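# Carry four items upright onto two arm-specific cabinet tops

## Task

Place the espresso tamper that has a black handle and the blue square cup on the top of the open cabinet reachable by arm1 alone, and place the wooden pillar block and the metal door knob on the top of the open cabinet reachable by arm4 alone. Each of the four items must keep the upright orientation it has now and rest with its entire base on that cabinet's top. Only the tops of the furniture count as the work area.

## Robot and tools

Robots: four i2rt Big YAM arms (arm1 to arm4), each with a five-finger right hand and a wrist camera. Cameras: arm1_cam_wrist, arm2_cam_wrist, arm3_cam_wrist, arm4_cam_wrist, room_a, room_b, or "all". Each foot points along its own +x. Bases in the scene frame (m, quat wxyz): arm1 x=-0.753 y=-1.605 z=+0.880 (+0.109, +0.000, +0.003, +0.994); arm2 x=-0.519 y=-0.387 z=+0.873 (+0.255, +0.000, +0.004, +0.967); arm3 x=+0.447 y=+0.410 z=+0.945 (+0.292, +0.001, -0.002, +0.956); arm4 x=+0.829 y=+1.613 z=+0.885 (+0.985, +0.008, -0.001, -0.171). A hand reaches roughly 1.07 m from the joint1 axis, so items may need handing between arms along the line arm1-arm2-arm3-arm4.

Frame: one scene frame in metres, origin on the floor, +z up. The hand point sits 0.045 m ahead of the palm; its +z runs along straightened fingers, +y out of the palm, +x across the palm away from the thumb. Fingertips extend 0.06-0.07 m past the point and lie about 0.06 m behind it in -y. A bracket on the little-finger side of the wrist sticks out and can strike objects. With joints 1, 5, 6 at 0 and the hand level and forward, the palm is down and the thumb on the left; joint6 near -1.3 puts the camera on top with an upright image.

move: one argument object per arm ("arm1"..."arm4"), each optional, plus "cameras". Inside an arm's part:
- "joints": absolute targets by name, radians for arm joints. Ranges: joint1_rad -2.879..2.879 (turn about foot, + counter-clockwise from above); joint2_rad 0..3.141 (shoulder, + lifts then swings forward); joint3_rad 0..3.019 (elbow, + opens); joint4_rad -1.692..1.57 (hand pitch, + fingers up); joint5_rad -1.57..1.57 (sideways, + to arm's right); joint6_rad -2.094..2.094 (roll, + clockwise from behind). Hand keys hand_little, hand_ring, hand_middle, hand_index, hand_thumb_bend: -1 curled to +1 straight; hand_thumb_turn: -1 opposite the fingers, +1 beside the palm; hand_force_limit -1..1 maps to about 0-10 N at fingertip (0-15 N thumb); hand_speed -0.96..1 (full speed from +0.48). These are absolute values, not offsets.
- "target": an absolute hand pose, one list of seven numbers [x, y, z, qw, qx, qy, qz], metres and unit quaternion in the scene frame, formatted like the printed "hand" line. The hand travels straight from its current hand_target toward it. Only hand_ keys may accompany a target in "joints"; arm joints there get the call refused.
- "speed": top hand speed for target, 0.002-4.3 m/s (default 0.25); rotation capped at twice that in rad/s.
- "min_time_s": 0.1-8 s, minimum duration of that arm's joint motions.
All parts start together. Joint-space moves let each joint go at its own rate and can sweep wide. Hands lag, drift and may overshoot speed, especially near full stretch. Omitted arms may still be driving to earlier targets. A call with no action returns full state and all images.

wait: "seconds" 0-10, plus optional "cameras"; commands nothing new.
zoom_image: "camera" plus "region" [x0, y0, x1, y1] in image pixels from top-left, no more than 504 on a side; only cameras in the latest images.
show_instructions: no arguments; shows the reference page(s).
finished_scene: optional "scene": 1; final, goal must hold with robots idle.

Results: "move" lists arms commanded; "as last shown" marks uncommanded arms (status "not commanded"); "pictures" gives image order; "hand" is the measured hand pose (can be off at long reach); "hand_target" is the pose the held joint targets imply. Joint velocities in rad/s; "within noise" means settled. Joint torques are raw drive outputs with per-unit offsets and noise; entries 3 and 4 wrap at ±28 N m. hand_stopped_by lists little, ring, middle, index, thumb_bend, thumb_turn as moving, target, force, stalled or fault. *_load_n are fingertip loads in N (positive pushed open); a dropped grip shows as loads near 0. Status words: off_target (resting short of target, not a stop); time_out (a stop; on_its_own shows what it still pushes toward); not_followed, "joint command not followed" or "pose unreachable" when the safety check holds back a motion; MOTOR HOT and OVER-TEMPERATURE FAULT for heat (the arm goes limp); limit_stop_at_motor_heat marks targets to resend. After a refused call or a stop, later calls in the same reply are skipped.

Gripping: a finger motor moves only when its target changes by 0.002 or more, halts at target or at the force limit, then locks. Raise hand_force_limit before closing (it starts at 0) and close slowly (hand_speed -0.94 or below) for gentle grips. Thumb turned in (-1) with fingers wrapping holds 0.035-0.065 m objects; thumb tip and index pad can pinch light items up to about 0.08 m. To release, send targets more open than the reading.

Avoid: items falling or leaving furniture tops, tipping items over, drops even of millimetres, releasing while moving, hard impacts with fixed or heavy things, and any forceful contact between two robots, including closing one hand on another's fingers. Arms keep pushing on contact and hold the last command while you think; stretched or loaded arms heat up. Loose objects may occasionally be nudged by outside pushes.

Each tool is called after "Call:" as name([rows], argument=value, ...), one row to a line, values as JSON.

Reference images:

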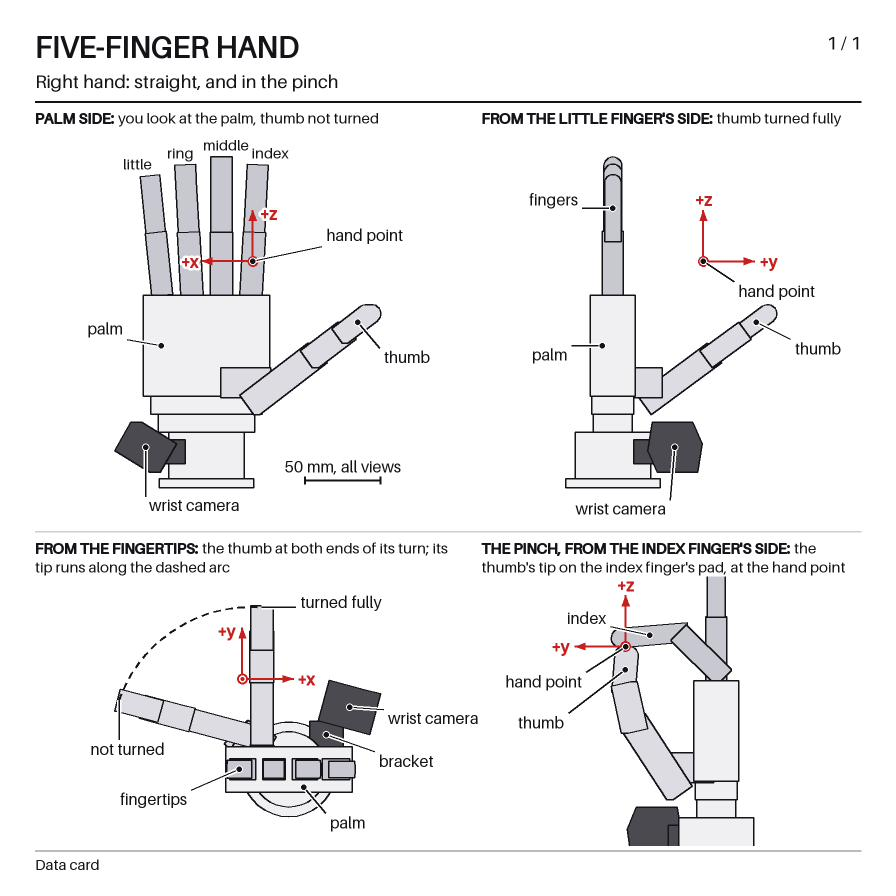

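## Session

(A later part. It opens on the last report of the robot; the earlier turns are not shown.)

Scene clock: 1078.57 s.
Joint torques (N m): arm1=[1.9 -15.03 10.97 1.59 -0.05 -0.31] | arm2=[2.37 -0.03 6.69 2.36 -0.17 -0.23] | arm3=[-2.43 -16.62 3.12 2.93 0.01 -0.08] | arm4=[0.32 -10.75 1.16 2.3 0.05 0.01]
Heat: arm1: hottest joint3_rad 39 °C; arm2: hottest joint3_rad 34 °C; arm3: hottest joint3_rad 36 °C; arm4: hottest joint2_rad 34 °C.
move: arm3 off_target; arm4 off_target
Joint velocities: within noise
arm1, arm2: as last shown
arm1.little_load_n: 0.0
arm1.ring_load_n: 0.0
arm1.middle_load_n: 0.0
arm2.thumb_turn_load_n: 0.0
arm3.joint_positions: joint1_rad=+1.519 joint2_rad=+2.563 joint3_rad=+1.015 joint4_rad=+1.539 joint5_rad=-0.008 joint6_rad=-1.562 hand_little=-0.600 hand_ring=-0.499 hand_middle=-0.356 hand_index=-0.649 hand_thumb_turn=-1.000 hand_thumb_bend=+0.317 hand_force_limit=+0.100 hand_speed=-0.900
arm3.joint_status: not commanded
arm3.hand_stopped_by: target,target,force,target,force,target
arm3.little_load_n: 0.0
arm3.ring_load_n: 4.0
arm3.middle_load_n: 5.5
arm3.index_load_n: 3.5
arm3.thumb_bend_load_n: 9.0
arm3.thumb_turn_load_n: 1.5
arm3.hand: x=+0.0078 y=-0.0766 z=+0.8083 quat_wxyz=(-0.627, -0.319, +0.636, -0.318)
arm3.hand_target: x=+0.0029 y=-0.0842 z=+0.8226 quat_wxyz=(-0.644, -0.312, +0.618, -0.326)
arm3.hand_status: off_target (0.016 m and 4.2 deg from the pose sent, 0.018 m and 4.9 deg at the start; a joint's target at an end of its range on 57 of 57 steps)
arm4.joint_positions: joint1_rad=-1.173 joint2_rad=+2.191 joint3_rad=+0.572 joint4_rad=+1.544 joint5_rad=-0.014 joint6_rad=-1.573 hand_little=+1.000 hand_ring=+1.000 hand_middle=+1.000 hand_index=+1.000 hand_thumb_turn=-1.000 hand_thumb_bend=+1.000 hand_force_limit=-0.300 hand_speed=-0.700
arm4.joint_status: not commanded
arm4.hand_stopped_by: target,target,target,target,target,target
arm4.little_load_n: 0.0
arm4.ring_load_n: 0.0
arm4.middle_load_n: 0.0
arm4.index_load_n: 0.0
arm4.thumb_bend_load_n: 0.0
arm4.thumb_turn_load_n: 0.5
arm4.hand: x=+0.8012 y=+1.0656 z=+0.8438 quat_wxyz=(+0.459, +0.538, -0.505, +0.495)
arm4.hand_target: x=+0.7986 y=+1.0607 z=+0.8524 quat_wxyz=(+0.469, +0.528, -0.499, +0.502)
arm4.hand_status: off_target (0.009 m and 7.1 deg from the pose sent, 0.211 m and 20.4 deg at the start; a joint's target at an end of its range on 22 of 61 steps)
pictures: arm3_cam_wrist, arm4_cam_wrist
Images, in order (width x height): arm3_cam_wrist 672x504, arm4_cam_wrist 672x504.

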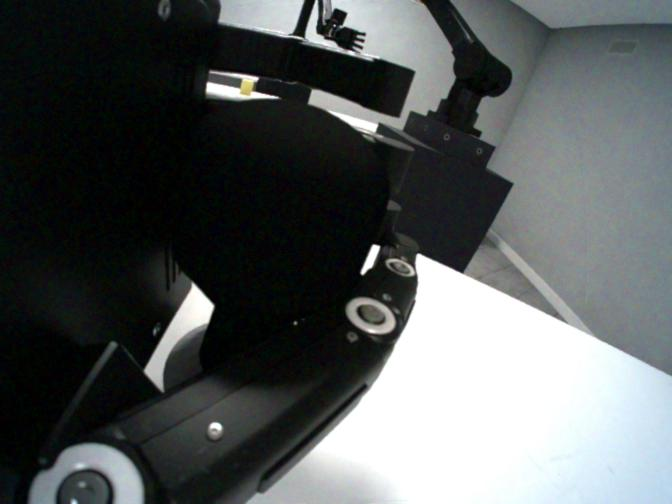

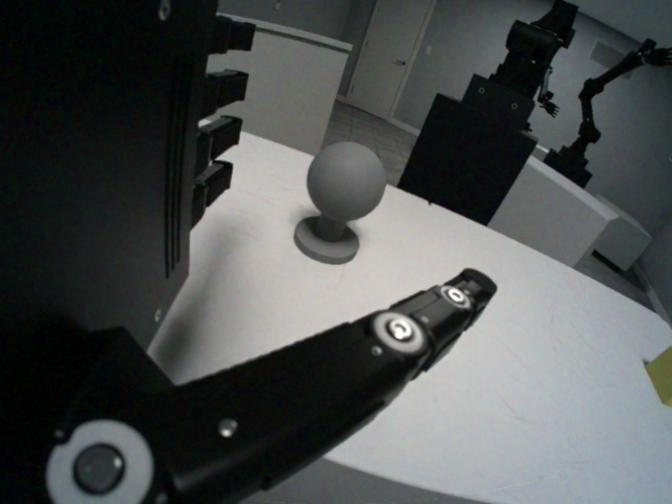

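Call:
move(arm3={"target": [0.003, -0.084, 0.814, -0.6498, -0.3095, 0.6113, -0.329], "speed": 0.05}, arm4={"target": [0.7975, 0.995, 0.821, 0.4947, 0.5035, -0.4695, 0.5305], "speed": 0.1}, cameras=["arm4_cam_wrist"])

Call:
move(arm3={"joints": {"hand_speed": -0.7, "hand_little": 1, "hand_ring": 1, "hand_middle": 1, "hand_index": 1, "hand_thumb_bend": 1}}, cameras=["arm3_cam_wrist"])

Scene clock: 1114.20 s.
Joint torques (N m): arm1=[1.03 -14.62 10.95 1.66 -0.04 -0.28] | arm2=[2.32 0.03 6.68 2.37 -0.17 -0.23] | arm3=[-2.26 -16.26 2.93 2.67 0.08 -0.07] | arm4=[0.15 -12.28 1.57 2.26 -0.14 -0.02]
Heat: arm1: hottest joint3_rad 39 °C; arm2: hottest joint3_rad 34 °C; arm3: hottest joint3_rad 35 °C; arm4: hottest joint2_rad 34 °C.
move: arm3 off_target; arm4 off_target
Joint velocities: within noise
arm1, arm2: as last shown
arm1.thumb_turn_load_n: 0.5
arm2.little_load_n: 0.5
arm3.joint_positions: joint1_rad=+1.519 joint2_rad=+2.575 joint3_rad=+1.030 joint4_rad=+1.548 joint5_rad=-0.008 joint6_rad=-1.562 hand_little=-0.600 hand_ring=-0.499 hand_middle=-0.356 hand_index=-0.649 hand_thumb_turn=-1.000 hand_thumb_bend=+0.317 hand_force_limit=+0.100 hand_speed=-0.900
arm3.joint_status: not commanded
arm3.hand_stopped_by: target,target,force,target,force,target
arm3.little_load_n: 0.0
arm3.ring_load_n: 4.0
arm3.middle_load_n: 5.5
arm3.index_load_n: 3.0
arm3.thumb_bend_load_n: 8.5
arm3.thumb_turn_load_n: 1.5
arm3.hand: x=+0.0058 y=-0.0793 z=+0.8073 quat_wxyz=(-0.631, -0.317, +0.632, -0.320)
arm3.hand_target: x=+0.0030 y=-0.0841 z=+0.8134 quat_wxyz=(-0.642, -0.313, +0.621, -0.324)
arm3.hand_status: off_target (0.009 m and 3.5 deg from the pose sent, 0.011 m and 4.2 deg at the start; a joint's target at an end of its range on 32 of 32 steps)
arm4.joint_positions: joint1_rad=-1.173 joint2_rad=+2.347 joint3_rad=+0.798 joint4_rad=+1.545 joint5_rad=-0.020 joint6_rad=-1.573 hand_little=+1.000 hand_ring=+1.000 hand_middle=+1.000 hand_index=+1.000 hand_thumb_turn=-1.000 hand_thumb_bend=+1.000 hand_force_limit=-0.300 hand_speed=-0.700
arm4.joint_status: not commanded
arm4.hand_stopped_by: target,target,target,target,target,target
arm4.little_load_n: 0.0
arm4.ring_load_n: 0.0
arm4.middle_load_n: 0.0
arm4.index_load_n: 0.0
arm4.thumb_bend_load_n: 0.0
arm4.thumb_turn_load_n: 0.0
arm4.hand: x=+0.8062 y=+0.9981 z=+0.8152 quat_wxyz=(+0.476, +0.522, -0.486, +0.515)
arm4.hand_target: x=+0.8027 y=+0.9948 z=+0.8207 quat_wxyz=(+0.483, +0.515, -0.481, +0.520)
arm4.hand_status: off_target (0.011 m and 4.0 deg from the pose sent, 0.074 m and 8.1 deg at the start; a joint's target at an end of its range on 38 of 38 steps)
Images, in order (width x height): arm4_cam_wrist 672x504.

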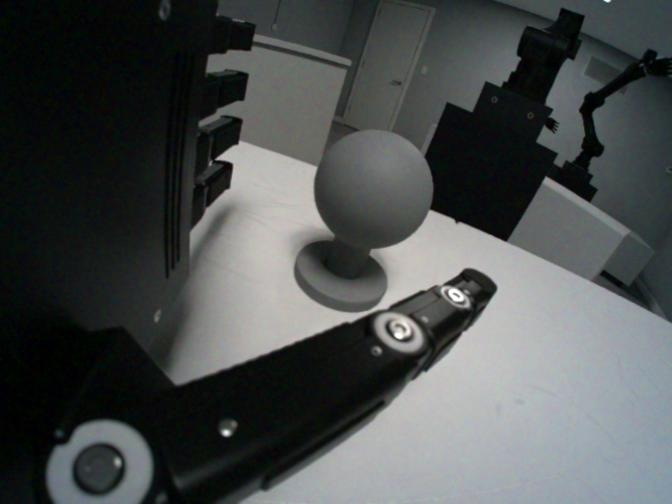

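Scene clock: 1116.67 s.
Joint torques (N m): arm1=[1.55 -14.51 11.07 1.44 -0.03 -0.3] | arm2=[2.32 0.03 6.68 2.37 -0.17 -0.23] | arm3=[-1.9 -16.26 2.81 2.47 0.05 -0.06] | arm4=[0.21 -12.28 1.57 2.25 -0.15 -0.03]
Heat: arm1: hottest joint3_rad 39 °C; arm2: hottest joint3_rad 34 °C; arm3: hottest joint3_rad 35 °C; arm4: hottest joint2_rad 34 °C.
move: arm3 done
Joint velocities: within noise
arm1, arm4: as last shown
arm2.joint_positions: joint1_rad=-1.309 joint2_rad=+0.583 joint3_rad=+1.134 joint4_rad=-0.500 joint5_rad=+0.004 joint6_rad=-1.283 hand_little=+1.000 hand_ring=+1.000 hand_middle=+1.000 hand_index=+1.000 hand_thumb_turn=-1.000 hand_thumb_bend=+1.000 hand_force_limit=+0.000 hand_speed=+0.200
arm2.joint_status: not commanded
arm2.hand_stopped_by: target,target,target,target,target,target
arm2.little_load_n: 0.0
arm2.ring_load_n: 0.0
arm2.middle_load_n: 0.0
arm2.index_load_n: 0.0
arm2.thumb_bend_load_n: 0.5
arm2.thumb_turn_load_n: 0.0
arm2.hand: x=-0.3841 y=-0.0676 z=+1.4332 quat_wxyz=(-0.518, +0.603, +0.339, +0.503)
arm2.hand_target: x=-0.3872 y=-0.0626 z=+1.4356 quat_wxyz=(-0.521, +0.593, +0.347, +0.506)
arm2.hand_status: not commanded
arm3.joint_positions: joint1_rad=+1.519 joint2_rad=+2.575 joint3_rad=+1.033 joint4_rad=+1.551 joint5_rad=-0.008 joint6_rad=-1.562 hand_little=+1.000 hand_ring=+1.000 hand_middle=+1.000 hand_index=+1.000 hand_thumb_turn=-1.000 hand_thumb_bend=+1.000 hand_force_limit=+0.100 hand_speed=-0.700
arm3.joint_status: all done
arm3.hand_stopped_by: target,target,target,target,target,target
arm3.little_load_n: 0.0
arm3.ring_load_n: 0.0
arm3.middle_load_n: 0.0
arm3.index_load_n: 0.0
arm3.thumb_bend_load_n: 0.0
arm3.thumb_turn_load_n: 0.0
arm3.hand: x=+0.0050 y=-0.0804 z=+0.8089 quat_wxyz=(-0.633, -0.316, +0.630, -0.321)
arm3.hand_target: x=+0.0032 y=-0.0838 z=+0.8132 quat_wxyz=(-0.641, -0.313, +0.621, -0.324)
arm3.hand_status: not commanded
arm4.thumb_turn_load_n: 0.5
Images, in order (width x height): arm3_cam_wrist 672x504.

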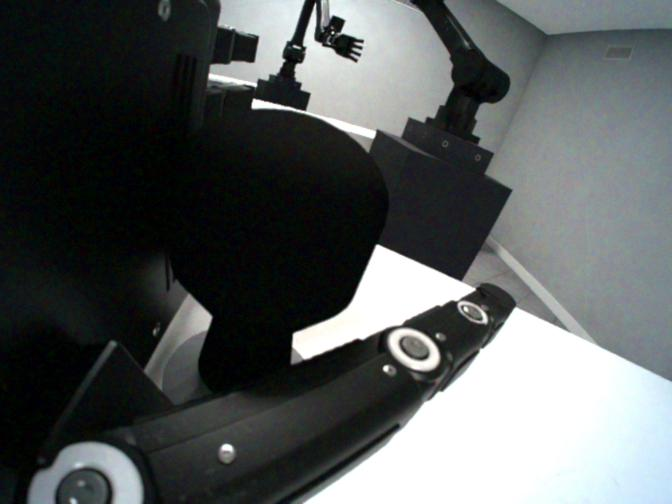

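Call:
move(arm3={"target": [0.003, -0.084, 1.0, -0.6415, -0.3131, 0.6205, -0.324], "speed": 0.12}, arm4={"joints": {"joint1_rad": -1.2}, "min_time_s": 1}, cameras=["arm4_cam_wrist", "arm3_cam_wrist"])

Scene clock: 1135.20 s.
Joint torques (N m): arm1=[1.55 -14.15 11.15 1.62 -0.01 -0.29] | arm2=[2.32 -0.03 6.68 2.36 -0.17 -0.23] | arm3=[-2.49 -16.21 3.81 1.43 -0.03 -0.07] | arm4=[0.09 -12.22 1.58 2.26 -0.14 -0.02]
Heat: arm1: hottest joint3_rad 39 °C; arm2: hottest joint3_rad 34 °C; arm3: hottest joint3_rad 35 °C; arm4: hottest joint2_rad 34 °C.
move: arm3 done; arm4 done
Joint velocities: within noise
arm1, arm2: as last shown
arm1.ring_load_n: -0.5
arm1.thumb_turn_load_n: 0.0
arm2.thumb_bend_load_n: 0.0
arm3.joint_positions: joint1_rad=+1.519 joint2_rad=+2.060 joint3_rad=+0.847 joint4_rad=+1.252 joint5_rad=-0.008 joint6_rad=-1.562 hand_little=+1.000 hand_ring=+1.000 hand_middle=+1.000 hand_index=+1.000 hand_thumb_turn=-1.000 hand_thumb_bend=+1.000 hand_force_limit=+0.100 hand_speed=-0.700
arm3.joint_status: not commanded
arm3.hand_stopped_by: target,target,target,target,target,target
arm3.little_load_n: 0.0
arm3.ring_load_n: 0.0
arm3.middle_load_n: 0.0
arm3.index_load_n: 0.0
arm3.thumb_bend_load_n: 0.0
arm3.thumb_turn_load_n: 0.0
arm3.hand: x=+0.0019 y=-0.0856 z=+0.9978 quat_wxyz=(-0.642, -0.311, +0.620, -0.326)
arm3.hand_target: x=+0.0020 y=-0.0854 z=+0.9992 quat_wxyz=(-0.642, -0.313, +0.621, -0.324)
arm3.hand_status: done (0.003 m and 0.4 deg from the pose sent, 0.191 m and 1.6 deg at the start)
arm4.joint_positions: joint1_rad=-1.205 joint2_rad=+2.347 joint3_rad=+0.798 joint4_rad=+1.545 joint5_rad=-0.022 joint6_rad=-1.573 hand_little=+1.000 hand_ring=+1.000 hand_middle=+1.000 hand_index=+1.000 hand_thumb_turn=-1.000 hand_thumb_bend=+1.000 hand_force_limit=-0.300 hand_speed=-0.700
arm4.joint_status: all done
arm4.hand_stopped_by: target,target,target,target,target,target
arm4.little_load_n: 0.0
arm4.ring_load_n: 0.0
arm4.middle_load_n: 0.0
arm4.index_load_n: 0.0
arm4.thumb_bend_load_n: 0.0
arm4.thumb_turn_load_n: 0.0
arm4.hand: x=+0.7867 y=+0.9990 z=+0.8151 quat_wxyz=(+0.483, +0.515, -0.494, +0.507)
arm4.hand_target: x=+0.7835 y=+0.9958 z=+0.8207 quat_wxyz=(+0.491, +0.507, -0.489, +0.513)
arm4.hand_status: not commanded
pictures: arm3_cam_wrist, arm4_cam_wrist
Images, in order (width x height): arm3_cam_wrist 672x504, arm4_cam_wrist 672x504.

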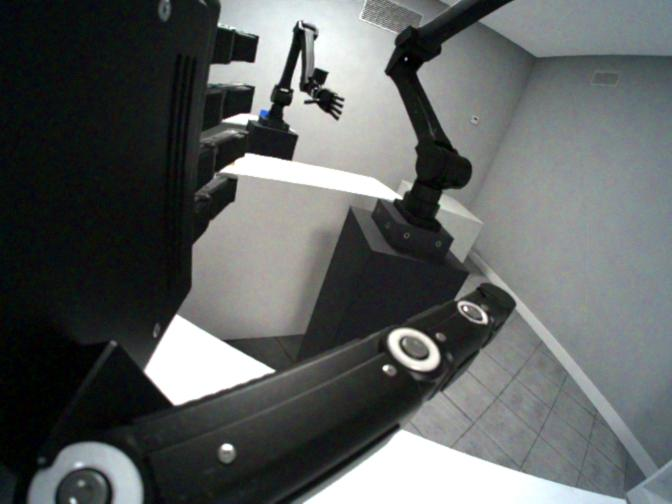

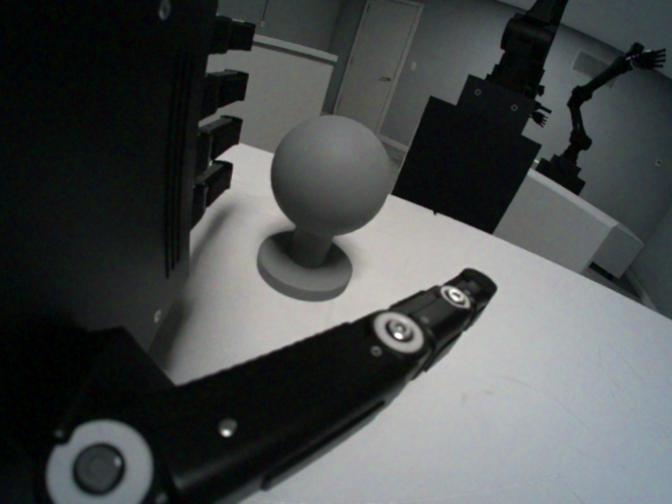

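Call:
move(arm3={"joints": {"joint1_rad": 0.0, "joint2_rad": 1.0, "joint3_rad": 0.8, "joint4_rad": 0.2}, "min_time_s": 4}, arm4={"target": [0.7925, 0.935, 0.817, 0.5025, 0.4964, -0.4769, 0.5231], "speed": 0.06}, cameras=["arm4_cam_wrist", "room_a", "room_b"])

Scene clock: 1151.57 s.
Joint torques (N m): arm1=[1.49 -13.86 11.19 1.25 -0.02 -0.29] | arm2=[2.37 -0.03 6.68 2.37 -0.17 -0.23] | arm3=[-2.43 -6.65 8.46 1.39 -0.05 -0.08] | arm4=[1.26 -13.27 2.84 1.16 0.05 -0.06]
Heat: arm1: hottest joint3_rad 40 °C; arm2: hottest joint3_rad 34 °C; arm3: hottest joint3_rad 35 °C; arm4: hottest joint2_rad 34 °C.
move: arm3 done; arm4 done
Joint velocities: within noise
arm1, arm2: as last shown
arm1.ring_load_n: 0.0
arm1.middle_load_n: -0.5
arm1.index_load_n: -0.5
arm3.joint_positions: joint1_rad=-0.010 joint2_rad=+1.003 joint3_rad=+0.798 joint4_rad=+0.210 joint5_rad=-0.002 joint6_rad=-1.562 hand_little=+1.000 hand_ring=+1.000 hand_middle=+1.000 hand_index=+1.000 hand_thumb_turn=-1.000 hand_thumb_bend=+1.000 hand_force_limit=+0.100 hand_speed=-0.700
arm3.joint_status: all done
arm3.hand_stopped_by: target,target,target,target,target,target
arm3.little_load_n: 0.0
arm3.ring_load_n: 0.0
arm3.middle_load_n: -0.5
arm3.index_load_n: 0.0
arm3.thumb_bend_load_n: 0.0
arm3.thumb_turn_load_n: 0.5
arm3.hand: x=+0.0554 y=+0.7515 z=+1.3252 quat_wxyz=(-0.679, +0.211, +0.672, +0.208)
arm3.hand_target: x=+0.0562 y=+0.7511 z=+1.3256 quat_wxyz=(-0.677, +0.209, +0.674, +0.209)
arm3.hand_status: not commanded
arm4.joint_positions: joint1_rad=-1.201 joint2_rad=+2.406 joint3_rad=+0.979 joint4_rad=+1.498 joint5_rad=-0.020 joint6_rad=-1.573 hand_little=+1.000 hand_ring=+1.000 hand_middle=+1.000 hand_index=+1.000 hand_thumb_turn=-1.000 hand_thumb_bend=+1.000 hand_force_limit=-0.300 hand_speed=-0.700
arm4.joint_status: not commanded
arm4.hand_stopped_by: target,target,target,target,target,target
arm4.little_load_n: 0.0
arm4.ring_load_n: 0.0
arm4.middle_load_n: 0.0
arm4.index_load_n: 0.0
arm4.thumb_bend_load_n: 0.0
arm4.thumb_turn_load_n: 0.0
arm4.hand: x=+0.7908 y=+0.9381 z=+0.8198 quat_wxyz=(+0.501, +0.496, -0.475, +0.526)
arm4.hand_target: x=+0.7947 y=+0.9342 z=+0.8165 quat_wxyz=(+0.500, +0.499, -0.474, +0.526)
arm4.hand_status: done (0.005 m and 0.5 deg from the pose sent, 0.064 m and 4.1 deg at the start)
Images, in order (width x height): arm4_cam_wrist 672x504, room_a 896x504, room_b 896x504.

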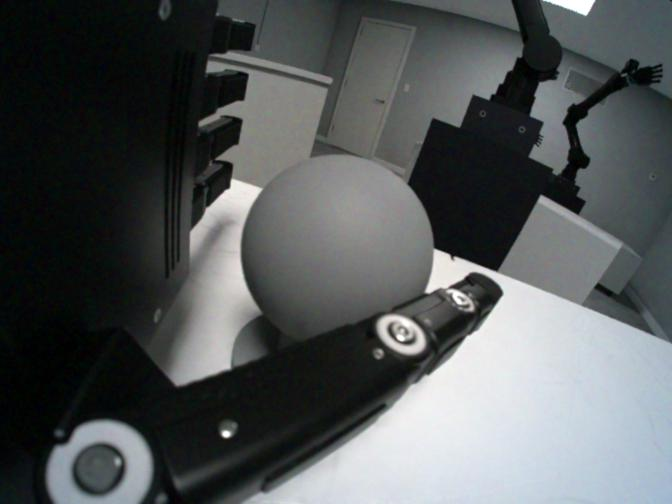

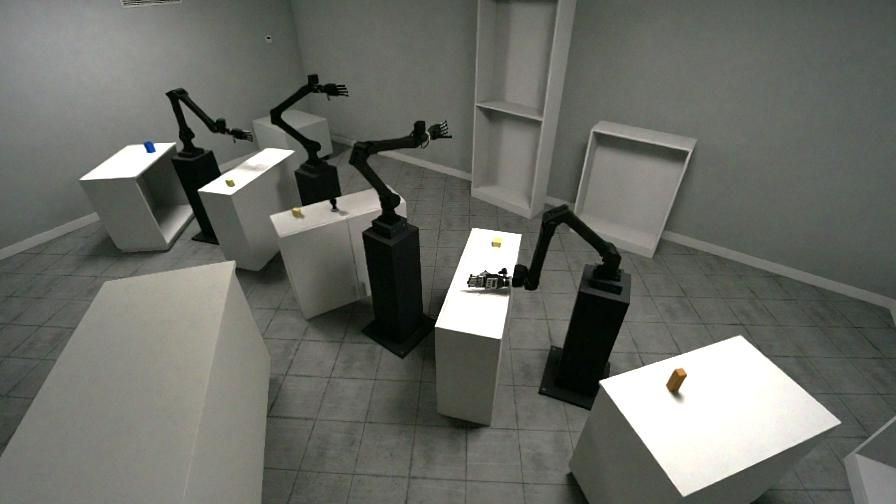

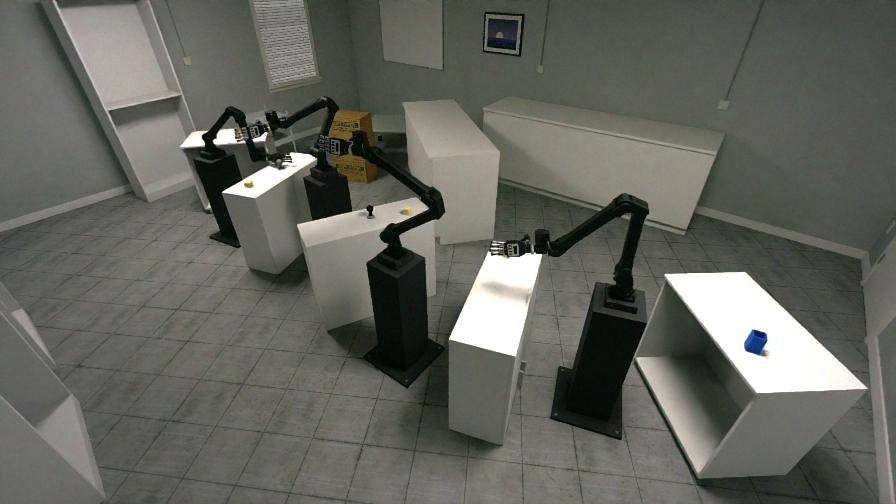

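Call:
move(arm4={"target": [0.7925, 0.9335, 0.8085, 0.5025, 0.4964, -0.4769, 0.5231], "speed": 0.05}, cameras=["arm4_cam_wrist"])

Scene clock: 1157.90 s.
Joint torques (N m): arm1=[1.26 -14.8 11.02 1.54 -0.04 -0.27] | arm2=[2.26 -0.03 6.68 2.36 -0.17 -0.23] | arm3=[-2.37 -6.71 8.46 1.43 -0.05 -0.09] | arm4=[1.14 -13.45 2.95 1.42 0.06 -0.06]
Heat: arm1: hottest joint3_rad 40 °C; arm2: hottest joint3_rad 34 °C; arm3: hottest joint3_rad 36 °C; arm4: hottest joint2_rad 34 °C.
move: arm4 done
Joint velocities: within noise
arm1, arm2, arm3: as last shown
arm1.middle_load_n: 0.0
arm1.index_load_n: 0.0
arm3.middle_load_n: 0.0
arm4.joint_positions: joint1_rad=-1.201 joint2_rad=+2.430 joint3_rad=+0.990 joint4_rad=+1.498 joint5_rad=-0.010 joint6_rad=-1.573 hand_little=+1.000 hand_ring=+1.000 hand_middle=+1.000 hand_index=+1.000 hand_thumb_turn=-1.000 hand_thumb_bend=+1.000 hand_force_limit=-0.300 hand_speed=-0.700
arm4.joint_status: not commanded
arm4.hand_stopped_by: target,target,target,target,target,target
arm4.little_load_n: 0.0
arm4.ring_load_n: 0.0
arm4.middle_load_n: 0.0
arm4.index_load_n: 0.0
arm4.thumb_bend_load_n: 0.0
arm4.thumb_turn_load_n: 0.0
arm4.hand: x=+0.7888 y=+0.9394 z=+0.8072 quat_wxyz=(+0.501, +0.497, -0.481, +0.520)
arm4.hand_target: x=+0.7923 y=+0.9342 z=+0.8077 quat_wxyz=(+0.502, +0.497, -0.477, +0.523)
arm4.hand_status: done (0.007 m and 0.6 deg from the pose sent, 0.012 m and 0.5 deg at the start)
Images, in order (width x height): arm4_cam_wrist 672x504.

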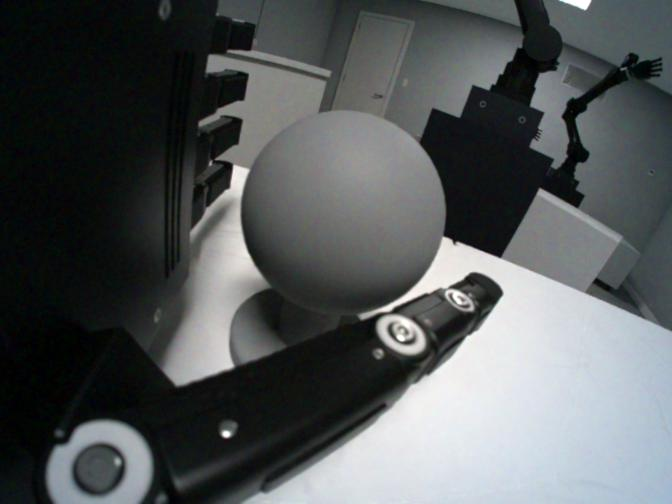

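Call:
move(arm4={"target": [0.7925, 0.9335, 0.814, 0.5025, 0.4964, -0.4769, 0.5231], "speed": 0.05})

Call:
move(arm4={"joints": {"hand_force_limit": -0.3, "hand_speed": -0.9, "hand_index": -0.6, "hand_middle": -0.6, "hand_thumb_bend": -0.3}}, cameras=["arm4_cam_wrist"])

Scene clock: 1167.00 s.
Joint torques (N m): arm1=[1.49 -14.68 10.96 1.5 -0.05 -0.32] | arm2=[2.26 -0.03 6.68 2.37 -0.17 -0.23] | arm3=[-2.2 -6.53 8.5 1.4 -0.08 -0.05] | arm4=[1.08 -14.62 2.43 1.16 0.03 -0.06]
Heat: arm1: hottest joint3_rad 40 °C; arm2: hottest joint3_rad 34 °C; arm3: hottest joint3_rad 37 °C; arm4: hottest joint2_rad 34 °C.
move: arm4 done
Joint velocities: within noise
arm1, arm2, arm3: as last shown
arm1.little_load_n: -0.5
arm1.thumb_turn_load_n: 0.5
arm3.thumb_turn_load_n: 0.0
arm4.joint_positions: joint1_rad=-1.201 joint2_rad=+2.430 joint3_rad=+0.990 joint4_rad=+1.498 joint5_rad=-0.010 joint6_rad=-1.573 hand_little=+1.000 hand_ring=+1.000 hand_middle=+1.000 hand_index=+1.000 hand_thumb_turn=-1.000 hand_thumb_bend=+1.000 hand_force_limit=-0.300 hand_speed=-0.700
arm4.joint_status: not commanded
arm4.hand_stopped_by: target,target,target,target,target,target
arm4.little_load_n: 0.0
arm4.ring_load_n: 0.0
arm4.middle_load_n: 0.0
arm4.index_load_n: 0.0
arm4.thumb_bend_load_n: 0.0
arm4.thumb_turn_load_n: 0.0
arm4.hand: x=+0.7888 y=+0.9394 z=+0.8072 quat_wxyz=(+0.501, +0.497, -0.481, +0.520)
arm4.hand_target: x=+0.7925 y=+0.9335 z=+0.8140 quat_wxyz=(+0.503, +0.496, -0.477, +0.523)
arm4.hand_status: done (0.010 m and 0.6 deg from the pose sent, 0.010 m and 0.6 deg at the start)
pictures: none

Scene clock: 1173.20 s.
Joint torques (N m): arm1=[1.38 -14.68 11.08 1.42 -0.03 -0.28] | arm2=[2.32 0.03 6.68 2.36 -0.17 -0.23] | arm3=[-2.2 -6.89 8.44 1.42 -0.08 -0.05] | arm4=[1.2 -14.68 2.43 1.42 0 -0.07]
Heat: arm1: hottest joint3_rad 40 °C; arm2: hottest joint3_rad 34 °C; arm3: hottest joint3_rad 38 °C; arm4: hottest joint2_rad 34 °C.
move: arm4 off_target
Joint velocities: within noise
arm1.joint_positions: joint1_rad=-1.503 joint2_rad=+1.621 joint3_rad=+0.755 joint4_rad=+0.712 joint5_rad=-0.007 joint6_rad=-1.560 hand_little=+1.000 hand_ring=+1.000 hand_middle=+1.000 hand_index=+1.000 hand_thumb_turn=-1.000 hand_thumb_bend=+1.000 hand_force_limit=-0.300 hand_speed=-0.700
arm1.joint_status: not commanded
arm1.hand_stopped_by: target,target,target,target,target,target
arm1.little_load_n: 0.0
arm1.ring_load_n: 0.0
arm1.middle_load_n: 0.0
arm1.index_load_n: 0.0
arm1.thumb_bend_load_n: 0.0
arm1.thumb_turn_load_n: 0.0
arm1.hand: x=-0.6015 y=-1.0027 z=+1.0187 quat_wxyz=(-0.427, +0.578, +0.495, +0.488)
arm1.hand_target: x=-0.6009 y=-0.9884 z=+1.0517 quat_wxyz=(-0.438, +0.561, +0.488, +0.505)
arm1.hand_status: not commanded
arm2, arm3: as last shown
arm2.thumb_turn_load_n: 0.5
arm3.thumb_bend_load_n: 0.5
arm4.joint_positions: joint1_rad=-1.201 joint2_rad=+2.430 joint3_rad=+0.990 joint4_rad=+1.490 joint5_rad=-0.001 joint6_rad=-1.573 hand_little=+1.000 hand_ring=+1.000 hand_middle=-0.014 hand_index=-0.600 hand_thumb_turn=-1.000 hand_thumb_bend=+0.476 hand_force_limit=-0.300 hand_speed=-0.900
arm4.joint_status: hand_middle off_target (ended at -0.014, target -0.600); hand_thumb_bend off_target (ended at +0.476, target -0.300); the others done
arm4.hand_stopped_by: target,target,force,target,force,target
arm4.little_load_n: 0.0
arm4.ring_load_n: 0.0
arm4.middle_load_n: 0.0
arm4.index_load_n: 1.5
arm4.thumb_bend_load_n: 1.0
arm4.thumb_turn_load_n: 0.5
arm4.hand: x=+0.7870 y=+0.9400 z=+0.8051 quat_wxyz=(+0.501, +0.497, -0.485, +0.516)
arm4.hand_target: x=+0.7908 y=+0.9340 z=+0.8139 quat_wxyz=(+0.505, +0.494, -0.479, +0.521)
arm4.hand_status: not commanded
Images, in order (width x height): arm4_cam_wrist 672x504.

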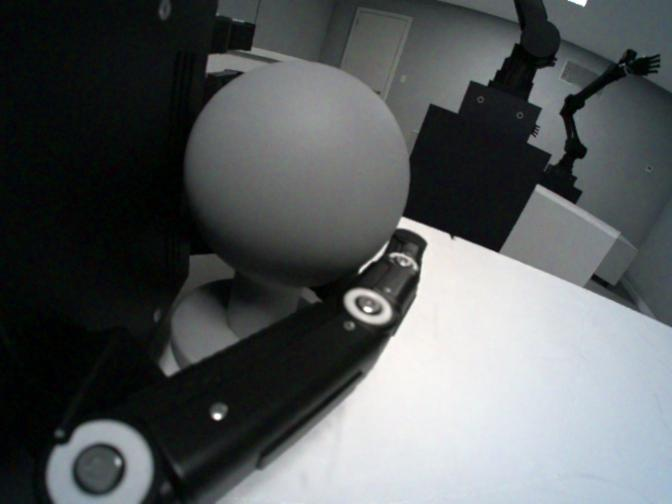

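Call:
move(arm4={"joints": {"hand_speed": -0.7, "hand_index": 1, "hand_middle": 1, "hand_thumb_bend": 1}})

Call:
move(arm4={"target": [0.7925, 0.9335, 0.8225, 0.5025, 0.4964, -0.4769, 0.5231], "speed": 0.05}, cameras=["arm4_cam_wrist"])

Scene clock: 1184.97 s.
Joint torques (N m): arm1=[1.55 -14.27 11.22 1.36 0 -0.32] | arm2=[2.26 -0.03 6.68 2.37 -0.18 -0.23] | arm3=[-2.37 -6.83 8.47 1.37 -0.05 -0.07] | arm4=[1.2 -14.74 2.44 1.4 0 -0.06]
Heat: arm1: hottest joint3_rad 40 °C; arm2: hottest joint3_rad 34 °C; arm3: hottest joint3_rad 39 °C; arm4: hottest joint2_rad 35 °C.
move: arm4 done
Joint velocities: within noise
arm1, arm2, arm3: as last shown
arm1.thumb_turn_load_n: 0.5
arm2.middle_load_n: 0.5
arm3.thumb_bend_load_n: 0.0
arm4.joint_positions: joint1_rad=-1.201 joint2_rad=+2.430 joint3_rad=+0.990 joint4_rad=+1.490 joint5_rad=-0.001 joint6_rad=-1.573 hand_little=+1.000 hand_ring=+1.000 hand_middle=+1.000 hand_index=+1.000 hand_thumb_turn=-1.000 hand_thumb_bend=+1.000 hand_force_limit=-0.300 hand_speed=-0.700
arm4.joint_status: all done
arm4.hand_stopped_by: target,target,target,target,target,target
arm4.little_load_n: 0.0
arm4.ring_load_n: 0.0
arm4.middle_load_n: 0.0
arm4.index_load_n: 0.0
arm4.thumb_bend_load_n: 0.0
arm4.thumb_turn_load_n: 0.5
arm4.hand: x=+0.7870 y=+0.9400 z=+0.8051 quat_wxyz=(+0.501, +0.497, -0.485, +0.516)
arm4.hand_target: x=+0.7908 y=+0.9340 z=+0.8139 quat_wxyz=(+0.505, +0.494, -0.479, +0.521)
arm4.hand_status: not commanded
pictures: none

Scene clock: 1185.93 s.
Joint torques (N m): arm1=[0.97 -14.56 11.14 1.4 -0.01 -0.27] | arm2=[2.32 -0.03 6.67 2.36 -0.17 -0.23] | arm3=[-2.49 -6.48 8.53 1.43 -0.06 -0.07] | arm4=[1.14 -15.74 1.7 1.14 -0.16 -0.06]
Heat: arm1: hottest joint3_rad 40 °C; arm2: hottest joint3_rad 34 °C; arm3: hottest joint3_rad 39 °C; arm4: hottest joint2_rad 35 °C.
move: arm4 off_target
Joint velocities: within noise
arm1, arm2, arm3: as last shown
arm2.middle_load_n: 0.0
arm2.thumb_turn_load_n: 0.0
arm3.thumb_turn_load_n: 0.5
arm4.joint_positions: joint1_rad=-1.201 joint2_rad=+2.420 joint3_rad=+0.990 joint4_rad=+1.485 joint5_rad=-0.005 joint6_rad=-1.573 hand_little=+1.000 hand_ring=+1.000 hand_middle=+1.000 hand_index=+1.000 hand_thumb_turn=-1.000 hand_thumb_bend=+1.000 hand_force_limit=-0.300 hand_speed=-0.700
arm4.joint_status: not commanded
arm4.hand_stopped_by: target,target,target,target,target,target
arm4.little_load_n: 0.0
arm4.ring_load_n: 0.0
arm4.middle_load_n: 0.0
arm4.index_load_n: 0.0
arm4.thumb_bend_load_n: 0.0
arm4.thumb_turn_load_n: 0.5
arm4.hand: x=+0.7879 y=+0.9376 z=+0.8109 quat_wxyz=(+0.501, +0.497, -0.482, +0.519)
arm4.hand_target: x=+0.7924 y=+0.9331 z=+0.8232 quat_wxyz=(+0.503, +0.496, -0.476, +0.523)
arm4.hand_status: off_target (0.013 m and 0.8 deg from the pose sent, 0.019 m and 1.2 deg at the start)
Images, in order (width x height): arm4_cam_wrist 672x504.

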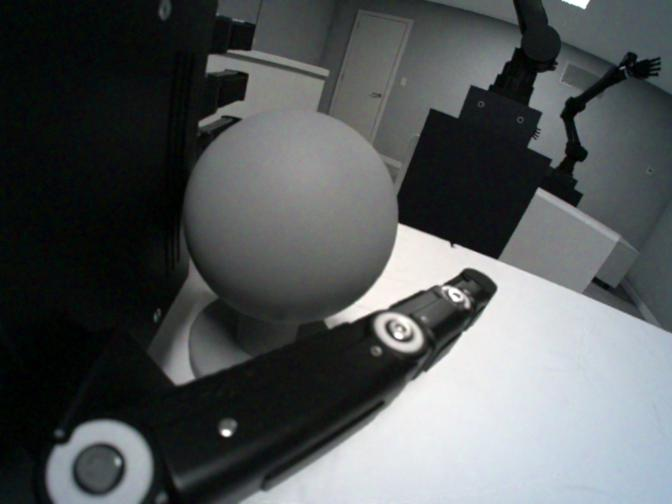

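Call:
move(arm4={"target": [0.8045, 0.9335, 0.827, 0.4993, 0.4993, -0.4739, 0.5262], "speed": 0.05}, cameras=["arm4_cam_wrist"])

Scene clock: 1193.00 s.
Joint torques (N m): arm1=[1.38 -14.51 10.93 1.62 -0.02 -0.32] | arm2=[2.26 -0.03 6.68 2.36 -0.17 -0.23] | arm3=[-2.2 -6.36 8.44 1.48 -0.06 -0.08] | arm4=[1.14 -15.79 1.68 1.17 0.04 -0.07]
Heat: arm1: hottest joint3_rad 40 °C; arm2: hottest joint3_rad 34 °C; arm3: hottest joint3_rad 39 °C; arm4: hottest joint2_rad 35 °C.
move: arm4 off_target
Joint velocities: within noise
arm1, arm3: as last shown
arm1.thumb_turn_load_n: 0.0
arm2.joint_positions: joint1_rad=-1.309 joint2_rad=+0.583 joint3_rad=+1.134 joint4_rad=-0.500 joint5_rad=+0.004 joint6_rad=-1.283 hand_little=+1.000 hand_ring=+1.000 hand_middle=+1.000 hand_index=+1.000 hand_thumb_turn=-1.000 hand_thumb_bend=+1.000 hand_force_limit=+0.000 hand_speed=+0.200
arm2.joint_status: not commanded
arm2.hand_stopped_by: target,target,target,target,target,target
arm2.little_load_n: 0.0
arm2.ring_load_n: 0.0
arm2.middle_load_n: 0.0
arm2.index_load_n: 0.0
arm2.thumb_bend_load_n: 0.5
arm2.thumb_turn_load_n: 0.0
arm2.hand: x=-0.3841 y=-0.0676 z=+1.4332 quat_wxyz=(-0.518, +0.603, +0.339, +0.503)
arm2.hand_target: x=-0.3872 y=-0.0626 z=+1.4356 quat_wxyz=(-0.521, +0.593, +0.347, +0.506)
arm2.hand_status: not commanded
arm3.thumb_turn_load_n: 0.0
arm4.joint_positions: joint1_rad=-1.181 joint2_rad=+2.410 joint3_rad=+0.985 joint4_rad=+1.478 joint5_rad=-0.002 joint6_rad=-1.573 hand_little=+1.000 hand_ring=+1.000 hand_middle=+1.000 hand_index=+1.000 hand_thumb_turn=-1.000 hand_thumb_bend=+1.000 hand_force_limit=-0.300 hand_speed=-0.700
arm4.joint_status: not commanded
arm4.hand_stopped_by: target,target,target,target,target,target
arm4.little_load_n: 0.0
arm4.ring_load_n: 0.0
arm4.middle_load_n: 0.0
arm4.index_load_n: 0.0
arm4.thumb_bend_load_n: 0.0
arm4.thumb_turn_load_n: 0.5
arm4.hand: x=+0.8007 y=+0.9372 z=+0.8134 quat_wxyz=(+0.496, +0.501, -0.479, +0.523)
arm4.hand_target: x=+0.8042 y=+0.9331 z=+0.8266 quat_wxyz=(+0.499, +0.499, -0.474, +0.526)
arm4.hand_status: off_target (0.015 m and 0.8 deg from the pose sent, 0.024 m and 1.3 deg at the start)
Images, in order (width x height): arm4_cam_wrist 672x504.

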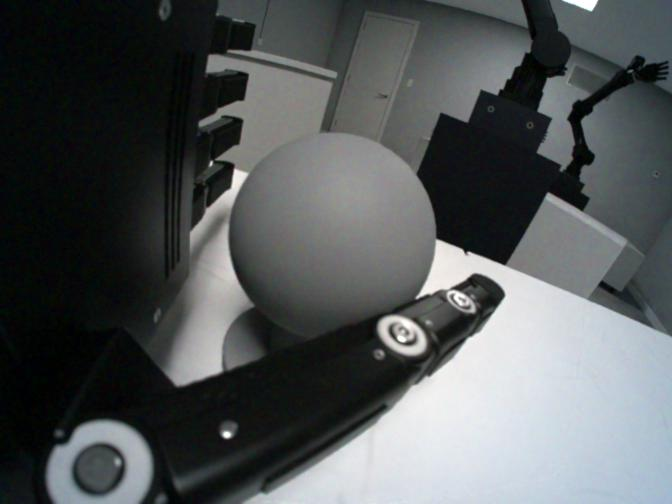

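Call:
move(arm4={"joints": {"hand_force_limit": -0.3, "hand_speed": -0.9, "hand_index": -0.6, "hand_middle": -0.6, "hand_thumb_bend": -0.3}}, cameras=["arm4_cam_wrist"])

Scene clock: 1202.63 s.
Joint torques (N m): arm1=[1.49 -14.39 11.06 1.4 -0.04 -0.31] | arm2=[2.32 -0.03 6.68 2.37 -0.17 -0.23] | arm3=[-2.14 -6.42 8.5 1.32 -0.07 -0.09] | arm4=[1.14 -15.79 1.66 1.24 0 -0.08]
Heat: arm1: hottest joint3_rad 40 °C; arm2: hottest joint3_rad 34 °C; arm3: hottest joint3_rad 40 °C; arm4: hottest joint2_rad 36 °C.
move: arm4 off_target
Joint velocities: within noise
arm1, arm2, arm3: as last shown
arm1.little_load_n: 0.5
arm1.thumb_turn_load_n: 0.5
arm2.thumb_bend_load_n: 0.0
arm2.thumb_turn_load_n: 0.5
arm3.thumb_bend_load_n: 0.5
arm4.joint_positions: joint1_rad=-1.181 joint2_rad=+2.410 joint3_rad=+0.985 joint4_rad=+1.476 joint5_rad=-0.002 joint6_rad=-1.573 hand_little=+1.000 hand_ring=+1.000 hand_middle=-0.042 hand_index=-0.181 hand_thumb_turn=-1.000 hand_thumb_bend=+0.457 hand_force_limit=-0.300 hand_speed=-0.900
arm4.joint_status: hand_middle off_target (ended at -0.042, target -0.600); hand_index off_target (ended at -0.181, target -0.600); hand_thumb_bend off_target (ended at +0.457, target -0.300); the others done
arm4.hand_stopped_by: target,target,force,force,force,target
arm4.little_load_n: 0.0
arm4.ring_load_n: 0.5
arm4.middle_load_n: 0.0
arm4.index_load_n: 3.5
arm4.thumb_bend_load_n: 3.5
arm4.thumb_turn_load_n: 0.0
arm4.hand: x=+0.8007 y=+0.9373 z=+0.8129 quat_wxyz=(+0.496, +0.502, -0.479, +0.522)
arm4.hand_target: x=+0.8043 y=+0.9331 z=+0.8268 quat_wxyz=(+0.499, +0.499, -0.474, +0.526)
arm4.hand_status: not commanded
Images, in order (width x height): arm4_cam_wrist 672x504.

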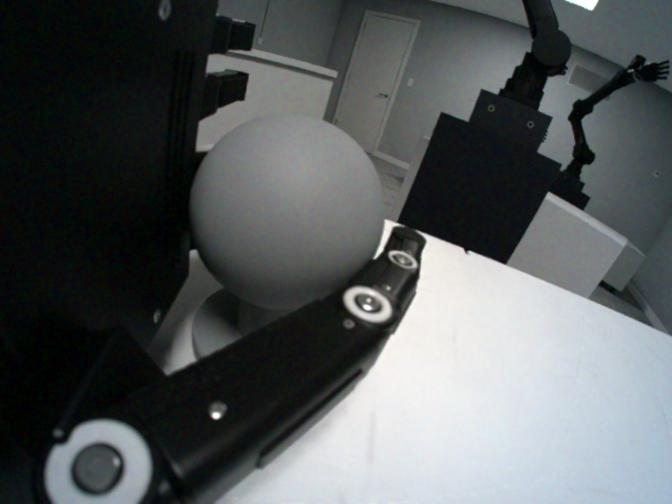

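Call:
move(arm4={"joints": {"hand_force_limit": 0.2, "hand_speed": -0.9, "hand_middle": -0.62, "hand_index": -0.62, "hand_thumb_bend": -0.32}}, cameras=["arm4_cam_wrist"])

Scene clock: 1206.07 s.
Joint torques (N m): arm1=[1.08 -14.1 11.17 1.55 0.01 -0.3] | arm2=[2.32 -0.03 6.68 2.36 -0.17 -0.23] | arm3=[-2.61 -6.83 8.53 1.43 -0.07 -0.06] | arm4=[1.14 -15.79 1.65 1.25 0 -0.08]
Heat: arm1: hottest joint3_rad 40 °C; arm2: hottest joint3_rad 34 °C; arm3: hottest joint3_rad 40 °C; arm4: hottest joint2_rad 36 °C.
move: arm4 off_target
Joint velocities: within noise
arm1, arm2: as last shown
arm1.little_load_n: 0.0
arm1.thumb_turn_load_n: 0.0
arm2.thumb_turn_load_n: 0.0
arm3.joint_positions: joint1_rad=-0.010 joint2_rad=+1.003 joint3_rad=+0.798 joint4_rad=+0.210 joint5_rad=-0.002 joint6_rad=-1.562 hand_little=+1.000 hand_ring=+1.000 hand_middle=+1.000 hand_index=+1.000 hand_thumb_turn=-1.000 hand_thumb_bend=+1.000 hand_force_limit=+0.100 hand_speed=-0.700
arm3.joint_status: not commanded
arm3.hand_stopped_by: target,target,target,target,target,target
arm3.little_load_n: 0.0
arm3.ring_load_n: 0.0
arm3.middle_load_n: 0.0
arm3.index_load_n: 0.0
arm3.thumb_bend_load_n: 0.0
arm3.thumb_turn_load_n: 0.0
arm3.hand: x=+0.0554 y=+0.7515 z=+1.3252 quat_wxyz=(-0.679, +0.211, +0.672, +0.208)
arm3.hand_target: x=+0.0562 y=+0.7511 z=+1.3256 quat_wxyz=(-0.677, +0.209, +0.674, +0.209)
arm3.hand_status: not commanded
arm4.joint_positions: joint1_rad=-1.181 joint2_rad=+2.410 joint3_rad=+0.985 joint4_rad=+1.476 joint5_rad=-0.001 joint6_rad=-1.573 hand_little=+1.000 hand_ring=+1.000 hand_middle=-0.113 hand_index=-0.207 hand_thumb_turn=-1.000 hand_thumb_bend=+0.437 hand_force_limit=+0.200 hand_speed=-0.900
arm4.joint_status: hand_middle off_target (ended at -0.113, target -0.620); hand_index off_target (ended at -0.207, target -0.620); hand_thumb_bend off_target (ended at +0.437, target -0.320); the others done
arm4.hand_stopped_by: target,target,force,force,force,target
arm4.little_load_n: 0.0
arm4.ring_load_n: 0.0
arm4.middle_load_n: 7.0
arm4.index_load_n: 4.0
arm4.thumb_bend_load_n: 11.0
arm4.thumb_turn_load_n: 0.5
arm4.hand: x=+0.8004 y=+0.9373 z=+0.8129 quat_wxyz=(+0.496, +0.501, -0.480, +0.522)
arm4.hand_target: x=+0.8040 y=+0.9332 z=+0.8267 quat_wxyz=(+0.500, +0.499, -0.474, +0.526)
arm4.hand_status: not commanded
Images, in order (width x height): arm4_cam_wrist 672x504.

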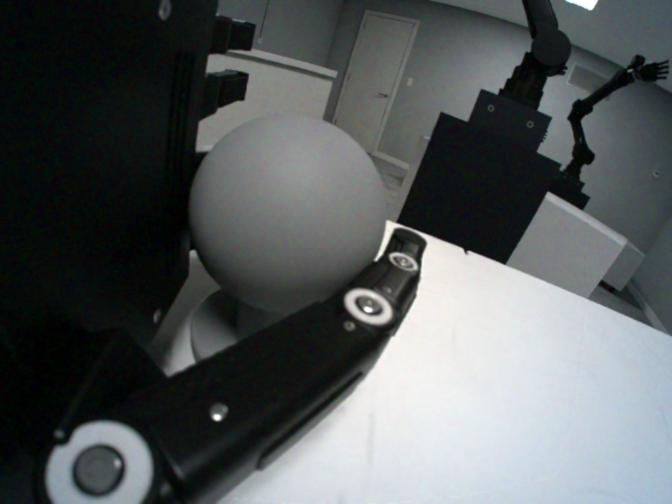

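Call:
move(arm4={"target": [0.8045, 0.9335, 0.9, 0.4993, 0.4993, -0.4739, 0.5262], "speed": 0.08}, arm2={"joints": {"joint1_rad": -2.01, "joint2_rad": 1.36, "joint3_rad": 0.744, "joint4_rad": 0.31, "joint5_rad": 0, "joint6_rad": -1.573}, "min_time_s": 4}, cameras=["arm4_cam_wrist", "arm2_cam_wrist"])

Scene clock: 1216.87 s.
Joint torques (N m): arm1=[1.03 -14.27 11.02 1.33 -0.02 -0.32] | arm2=[0.15 -9.99 6.23 2.51 -0.15 -0.22] | arm3=[-2.2 -6.65 8.54 1.37 -0.06 -0.08] | arm4=[1.2 -15.56 2.95 1.4 0 -0.08]
Heat: arm1: hottest joint3_rad 40 °C; arm2: hottest joint3_rad 34 °C; arm3: hottest joint3_rad 41 °C; arm4: hottest joint2_rad 36 °C.
move: arm2 done; arm4 off_target
Joint velocities: within noise
arm1, arm3: as last shown
arm2.joint_positions: joint1_rad=-2.001 joint2_rad=+1.374 joint3_rad=+0.747 joint4_rad=+0.287 joint5_rad=+0.002 joint6_rad=-1.556 hand_little=+1.000 hand_ring=+1.000 hand_middle=+1.000 hand_index=+1.000 hand_thumb_turn=-1.000 hand_thumb_bend=+1.000 hand_force_limit=+0.000 hand_speed=+0.200
arm2.joint_status: all done
arm2.hand_stopped_by: target,target,target,target,target,target
arm2.little_load_n: 0.0
arm2.ring_load_n: 0.0
arm2.middle_load_n: 0.0
arm2.index_load_n: 0.0
arm2.thumb_bend_load_n: 0.0
arm2.thumb_turn_load_n: 0.0
arm2.hand: x=-0.0237 y=-0.1037 z=+1.0421 quat_wxyz=(-0.178, +0.780, +0.246, +0.547)
arm2.hand_target: x=-0.0185 y=-0.1090 z=+1.0473 quat_wxyz=(-0.173, +0.774, +0.247, +0.557)
arm2.hand_status: not commanded
arm3.thumb_turn_load_n: 0.5
arm4.joint_positions: joint1_rad=-1.181 joint2_rad=+2.208 joint3_rad=+0.905 joint4_rad=+1.340 joint5_rad=-0.002 joint6_rad=-1.573 hand_little=+1.000 hand_ring=+1.000 hand_middle=-0.113 hand_index=-0.207 hand_thumb_turn=-1.000 hand_thumb_bend=+0.437 hand_force_limit=+0.200 hand_speed=-0.900
arm4.joint_status: not commanded
arm4.hand_stopped_by: target,target,force,force,force,target
arm4.little_load_n: 0.0
arm4.ring_load_n: 0.0
arm4.middle_load_n: 7.0
arm4.index_load_n: 4.0
arm4.thumb_bend_load_n: 10.5
arm4.thumb_turn_load_n: 1.5
arm4.hand: x=+0.8003 y=+0.9381 z=+0.8806 quat_wxyz=(+0.492, +0.505, -0.483, +0.519)
arm4.hand_target: x=+0.8047 y=+0.9329 z=+0.8997 quat_wxyz=(+0.499, +0.500, -0.473, +0.527)
arm4.hand_status: off_target (0.020 m and 1.7 deg from the pose sent, 0.087 m and 0.9 deg at the start)
pictures: arm2_cam_wrist, arm4_cam_wrist
Images, in order (width x height): arm2_cam_wrist 672x504, arm4_cam_wrist 672x504.

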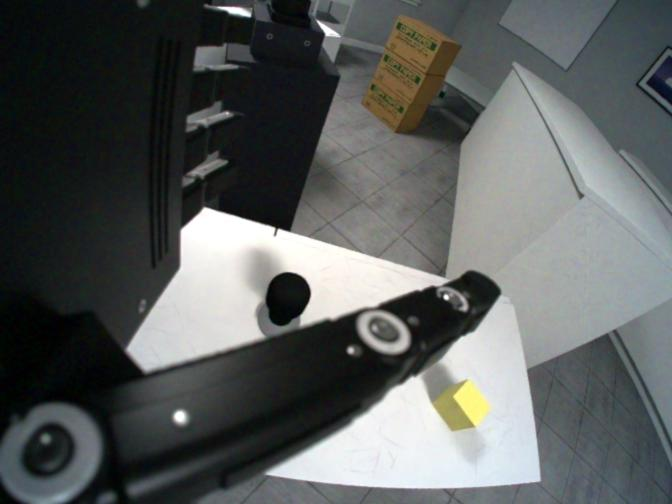

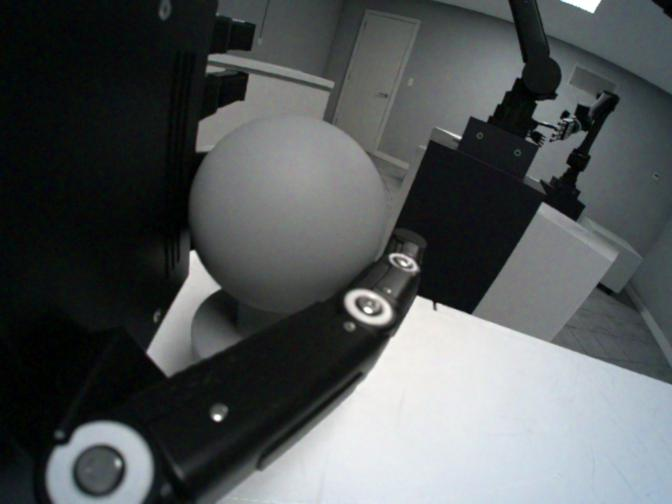

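Call:
move(arm4={"joints": {"joint1_rad": 1.01, "joint2_rad": 1.65, "joint3_rad": 0.8, "joint4_rad": 0.88, "joint5_rad": 0.0}, "min_time_s": 6}, arm2={"target": [-0.028, -0.097, 0.848, -0.2344, 0.6515, 0.2224, 0.6865], "speed": 0.12}, cameras=["arm4_cam_wrist", "arm2_cam_wrist"])

Scene clock: 1243.67 s.
Joint torques (N m): arm1=[1.73 -14.15 11.33 1.46 -0.01 -0.31] | arm2=[1.9 -13.16 2.13 2.54 -0.02 -0.1] | arm3=[-2.14 -6.65 8.38 1.37 -0.09 -0.07] | arm4=[-0.09 -12.81 6.08 1.42 0.04 -0.08]
Heat: arm1: hottest joint3_rad 40 °C; arm2: hottest joint3_rad 34 °C; arm3: hottest joint3_rad 42 °C; arm4: hottest joint2_rad 37 °C.
move: arm2 off_target; arm4 done
Joint velocities: within noise
arm1, arm3: as last shown
arm2.joint_positions: joint1_rad=-2.001 joint2_rad=+2.199 joint3_rad=+0.608 joint4_rad=+1.540 joint5_rad=-0.013 joint6_rad=-1.556 hand_little=+1.000 hand_ring=+1.000 hand_middle=+1.000 hand_index=+1.000 hand_thumb_turn=-1.000 hand_thumb_bend=+1.000 hand_force_limit=+0.000 hand_speed=+0.200
arm2.joint_status: not commanded
arm2.hand_stopped_by: target,target,target,target,target,target
arm2.little_load_n: 0.0
arm2.ring_load_n: 0.0
arm2.middle_load_n: 0.0
arm2.index_load_n: 0.5
arm2.thumb_bend_load_n: 0.0
arm2.thumb_turn_load_n: 0.5
arm2.hand: x=-0.0318 y=-0.1071 z=+0.8397 quat_wxyz=(-0.219, +0.692, +0.224, +0.651)
arm2.hand_target: x=-0.0278 y=-0.0989 z=+0.8514 quat_wxyz=(-0.224, +0.677, +0.224, +0.665)
arm2.hand_status: off_target (0.014 m and 6.4 deg from the pose sent, 0.194 m and 22.9 deg at the start; a joint's target at an end of its range on 77 of 123 steps)
arm4.joint_positions: joint1_rad=+1.019 joint2_rad=+1.679 joint3_rad=+0.790 joint4_rad=+0.883 joint5_rad=-0.010 joint6_rad=-1.573 hand_little=+1.000 hand_ring=+1.000 hand_middle=-0.113 hand_index=-0.207 hand_thumb_turn=-1.000 hand_thumb_bend=+0.437 hand_force_limit=+0.200 hand_speed=-0.900
arm4.joint_status: all done
arm4.hand_stopped_by: target,target,force,force,force,target
arm4.little_load_n: 0.5
arm4.ring_load_n: 0.0
arm4.middle_load_n: 6.5
arm4.index_load_n: 4.0
arm4.thumb_bend_load_n: 10.5
arm4.thumb_turn_load_n: 2.0
arm4.hand: x=+1.3643 y=+1.9643 z=+1.0638 quat_wxyz=(-0.240, +0.664, +0.235, +0.668)
arm4.hand_target: x=+1.3680 y=+1.9604 z=+1.0856 quat_wxyz=(-0.240, +0.653, +0.229, +0.681)
arm4.hand_status: not commanded
pictures: arm2_cam_wrist, arm4_cam_wrist
Images, in order (width x height): arm2_cam_wrist 672x504, arm4_cam_wrist 672x504.

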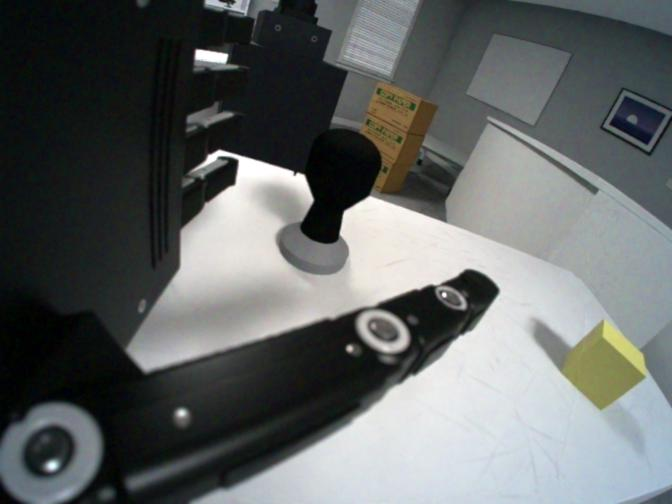

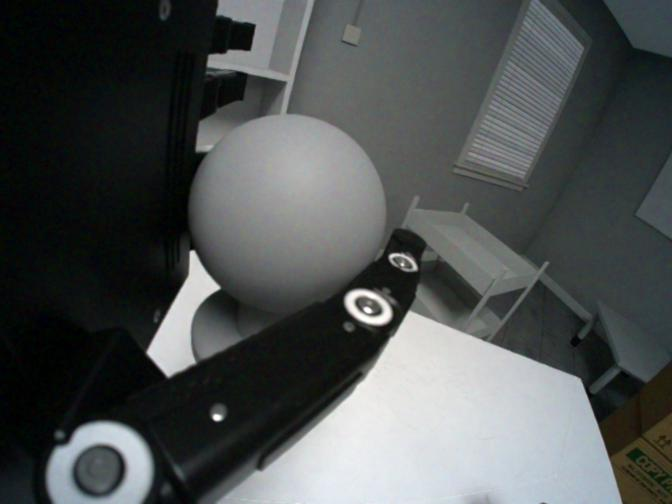

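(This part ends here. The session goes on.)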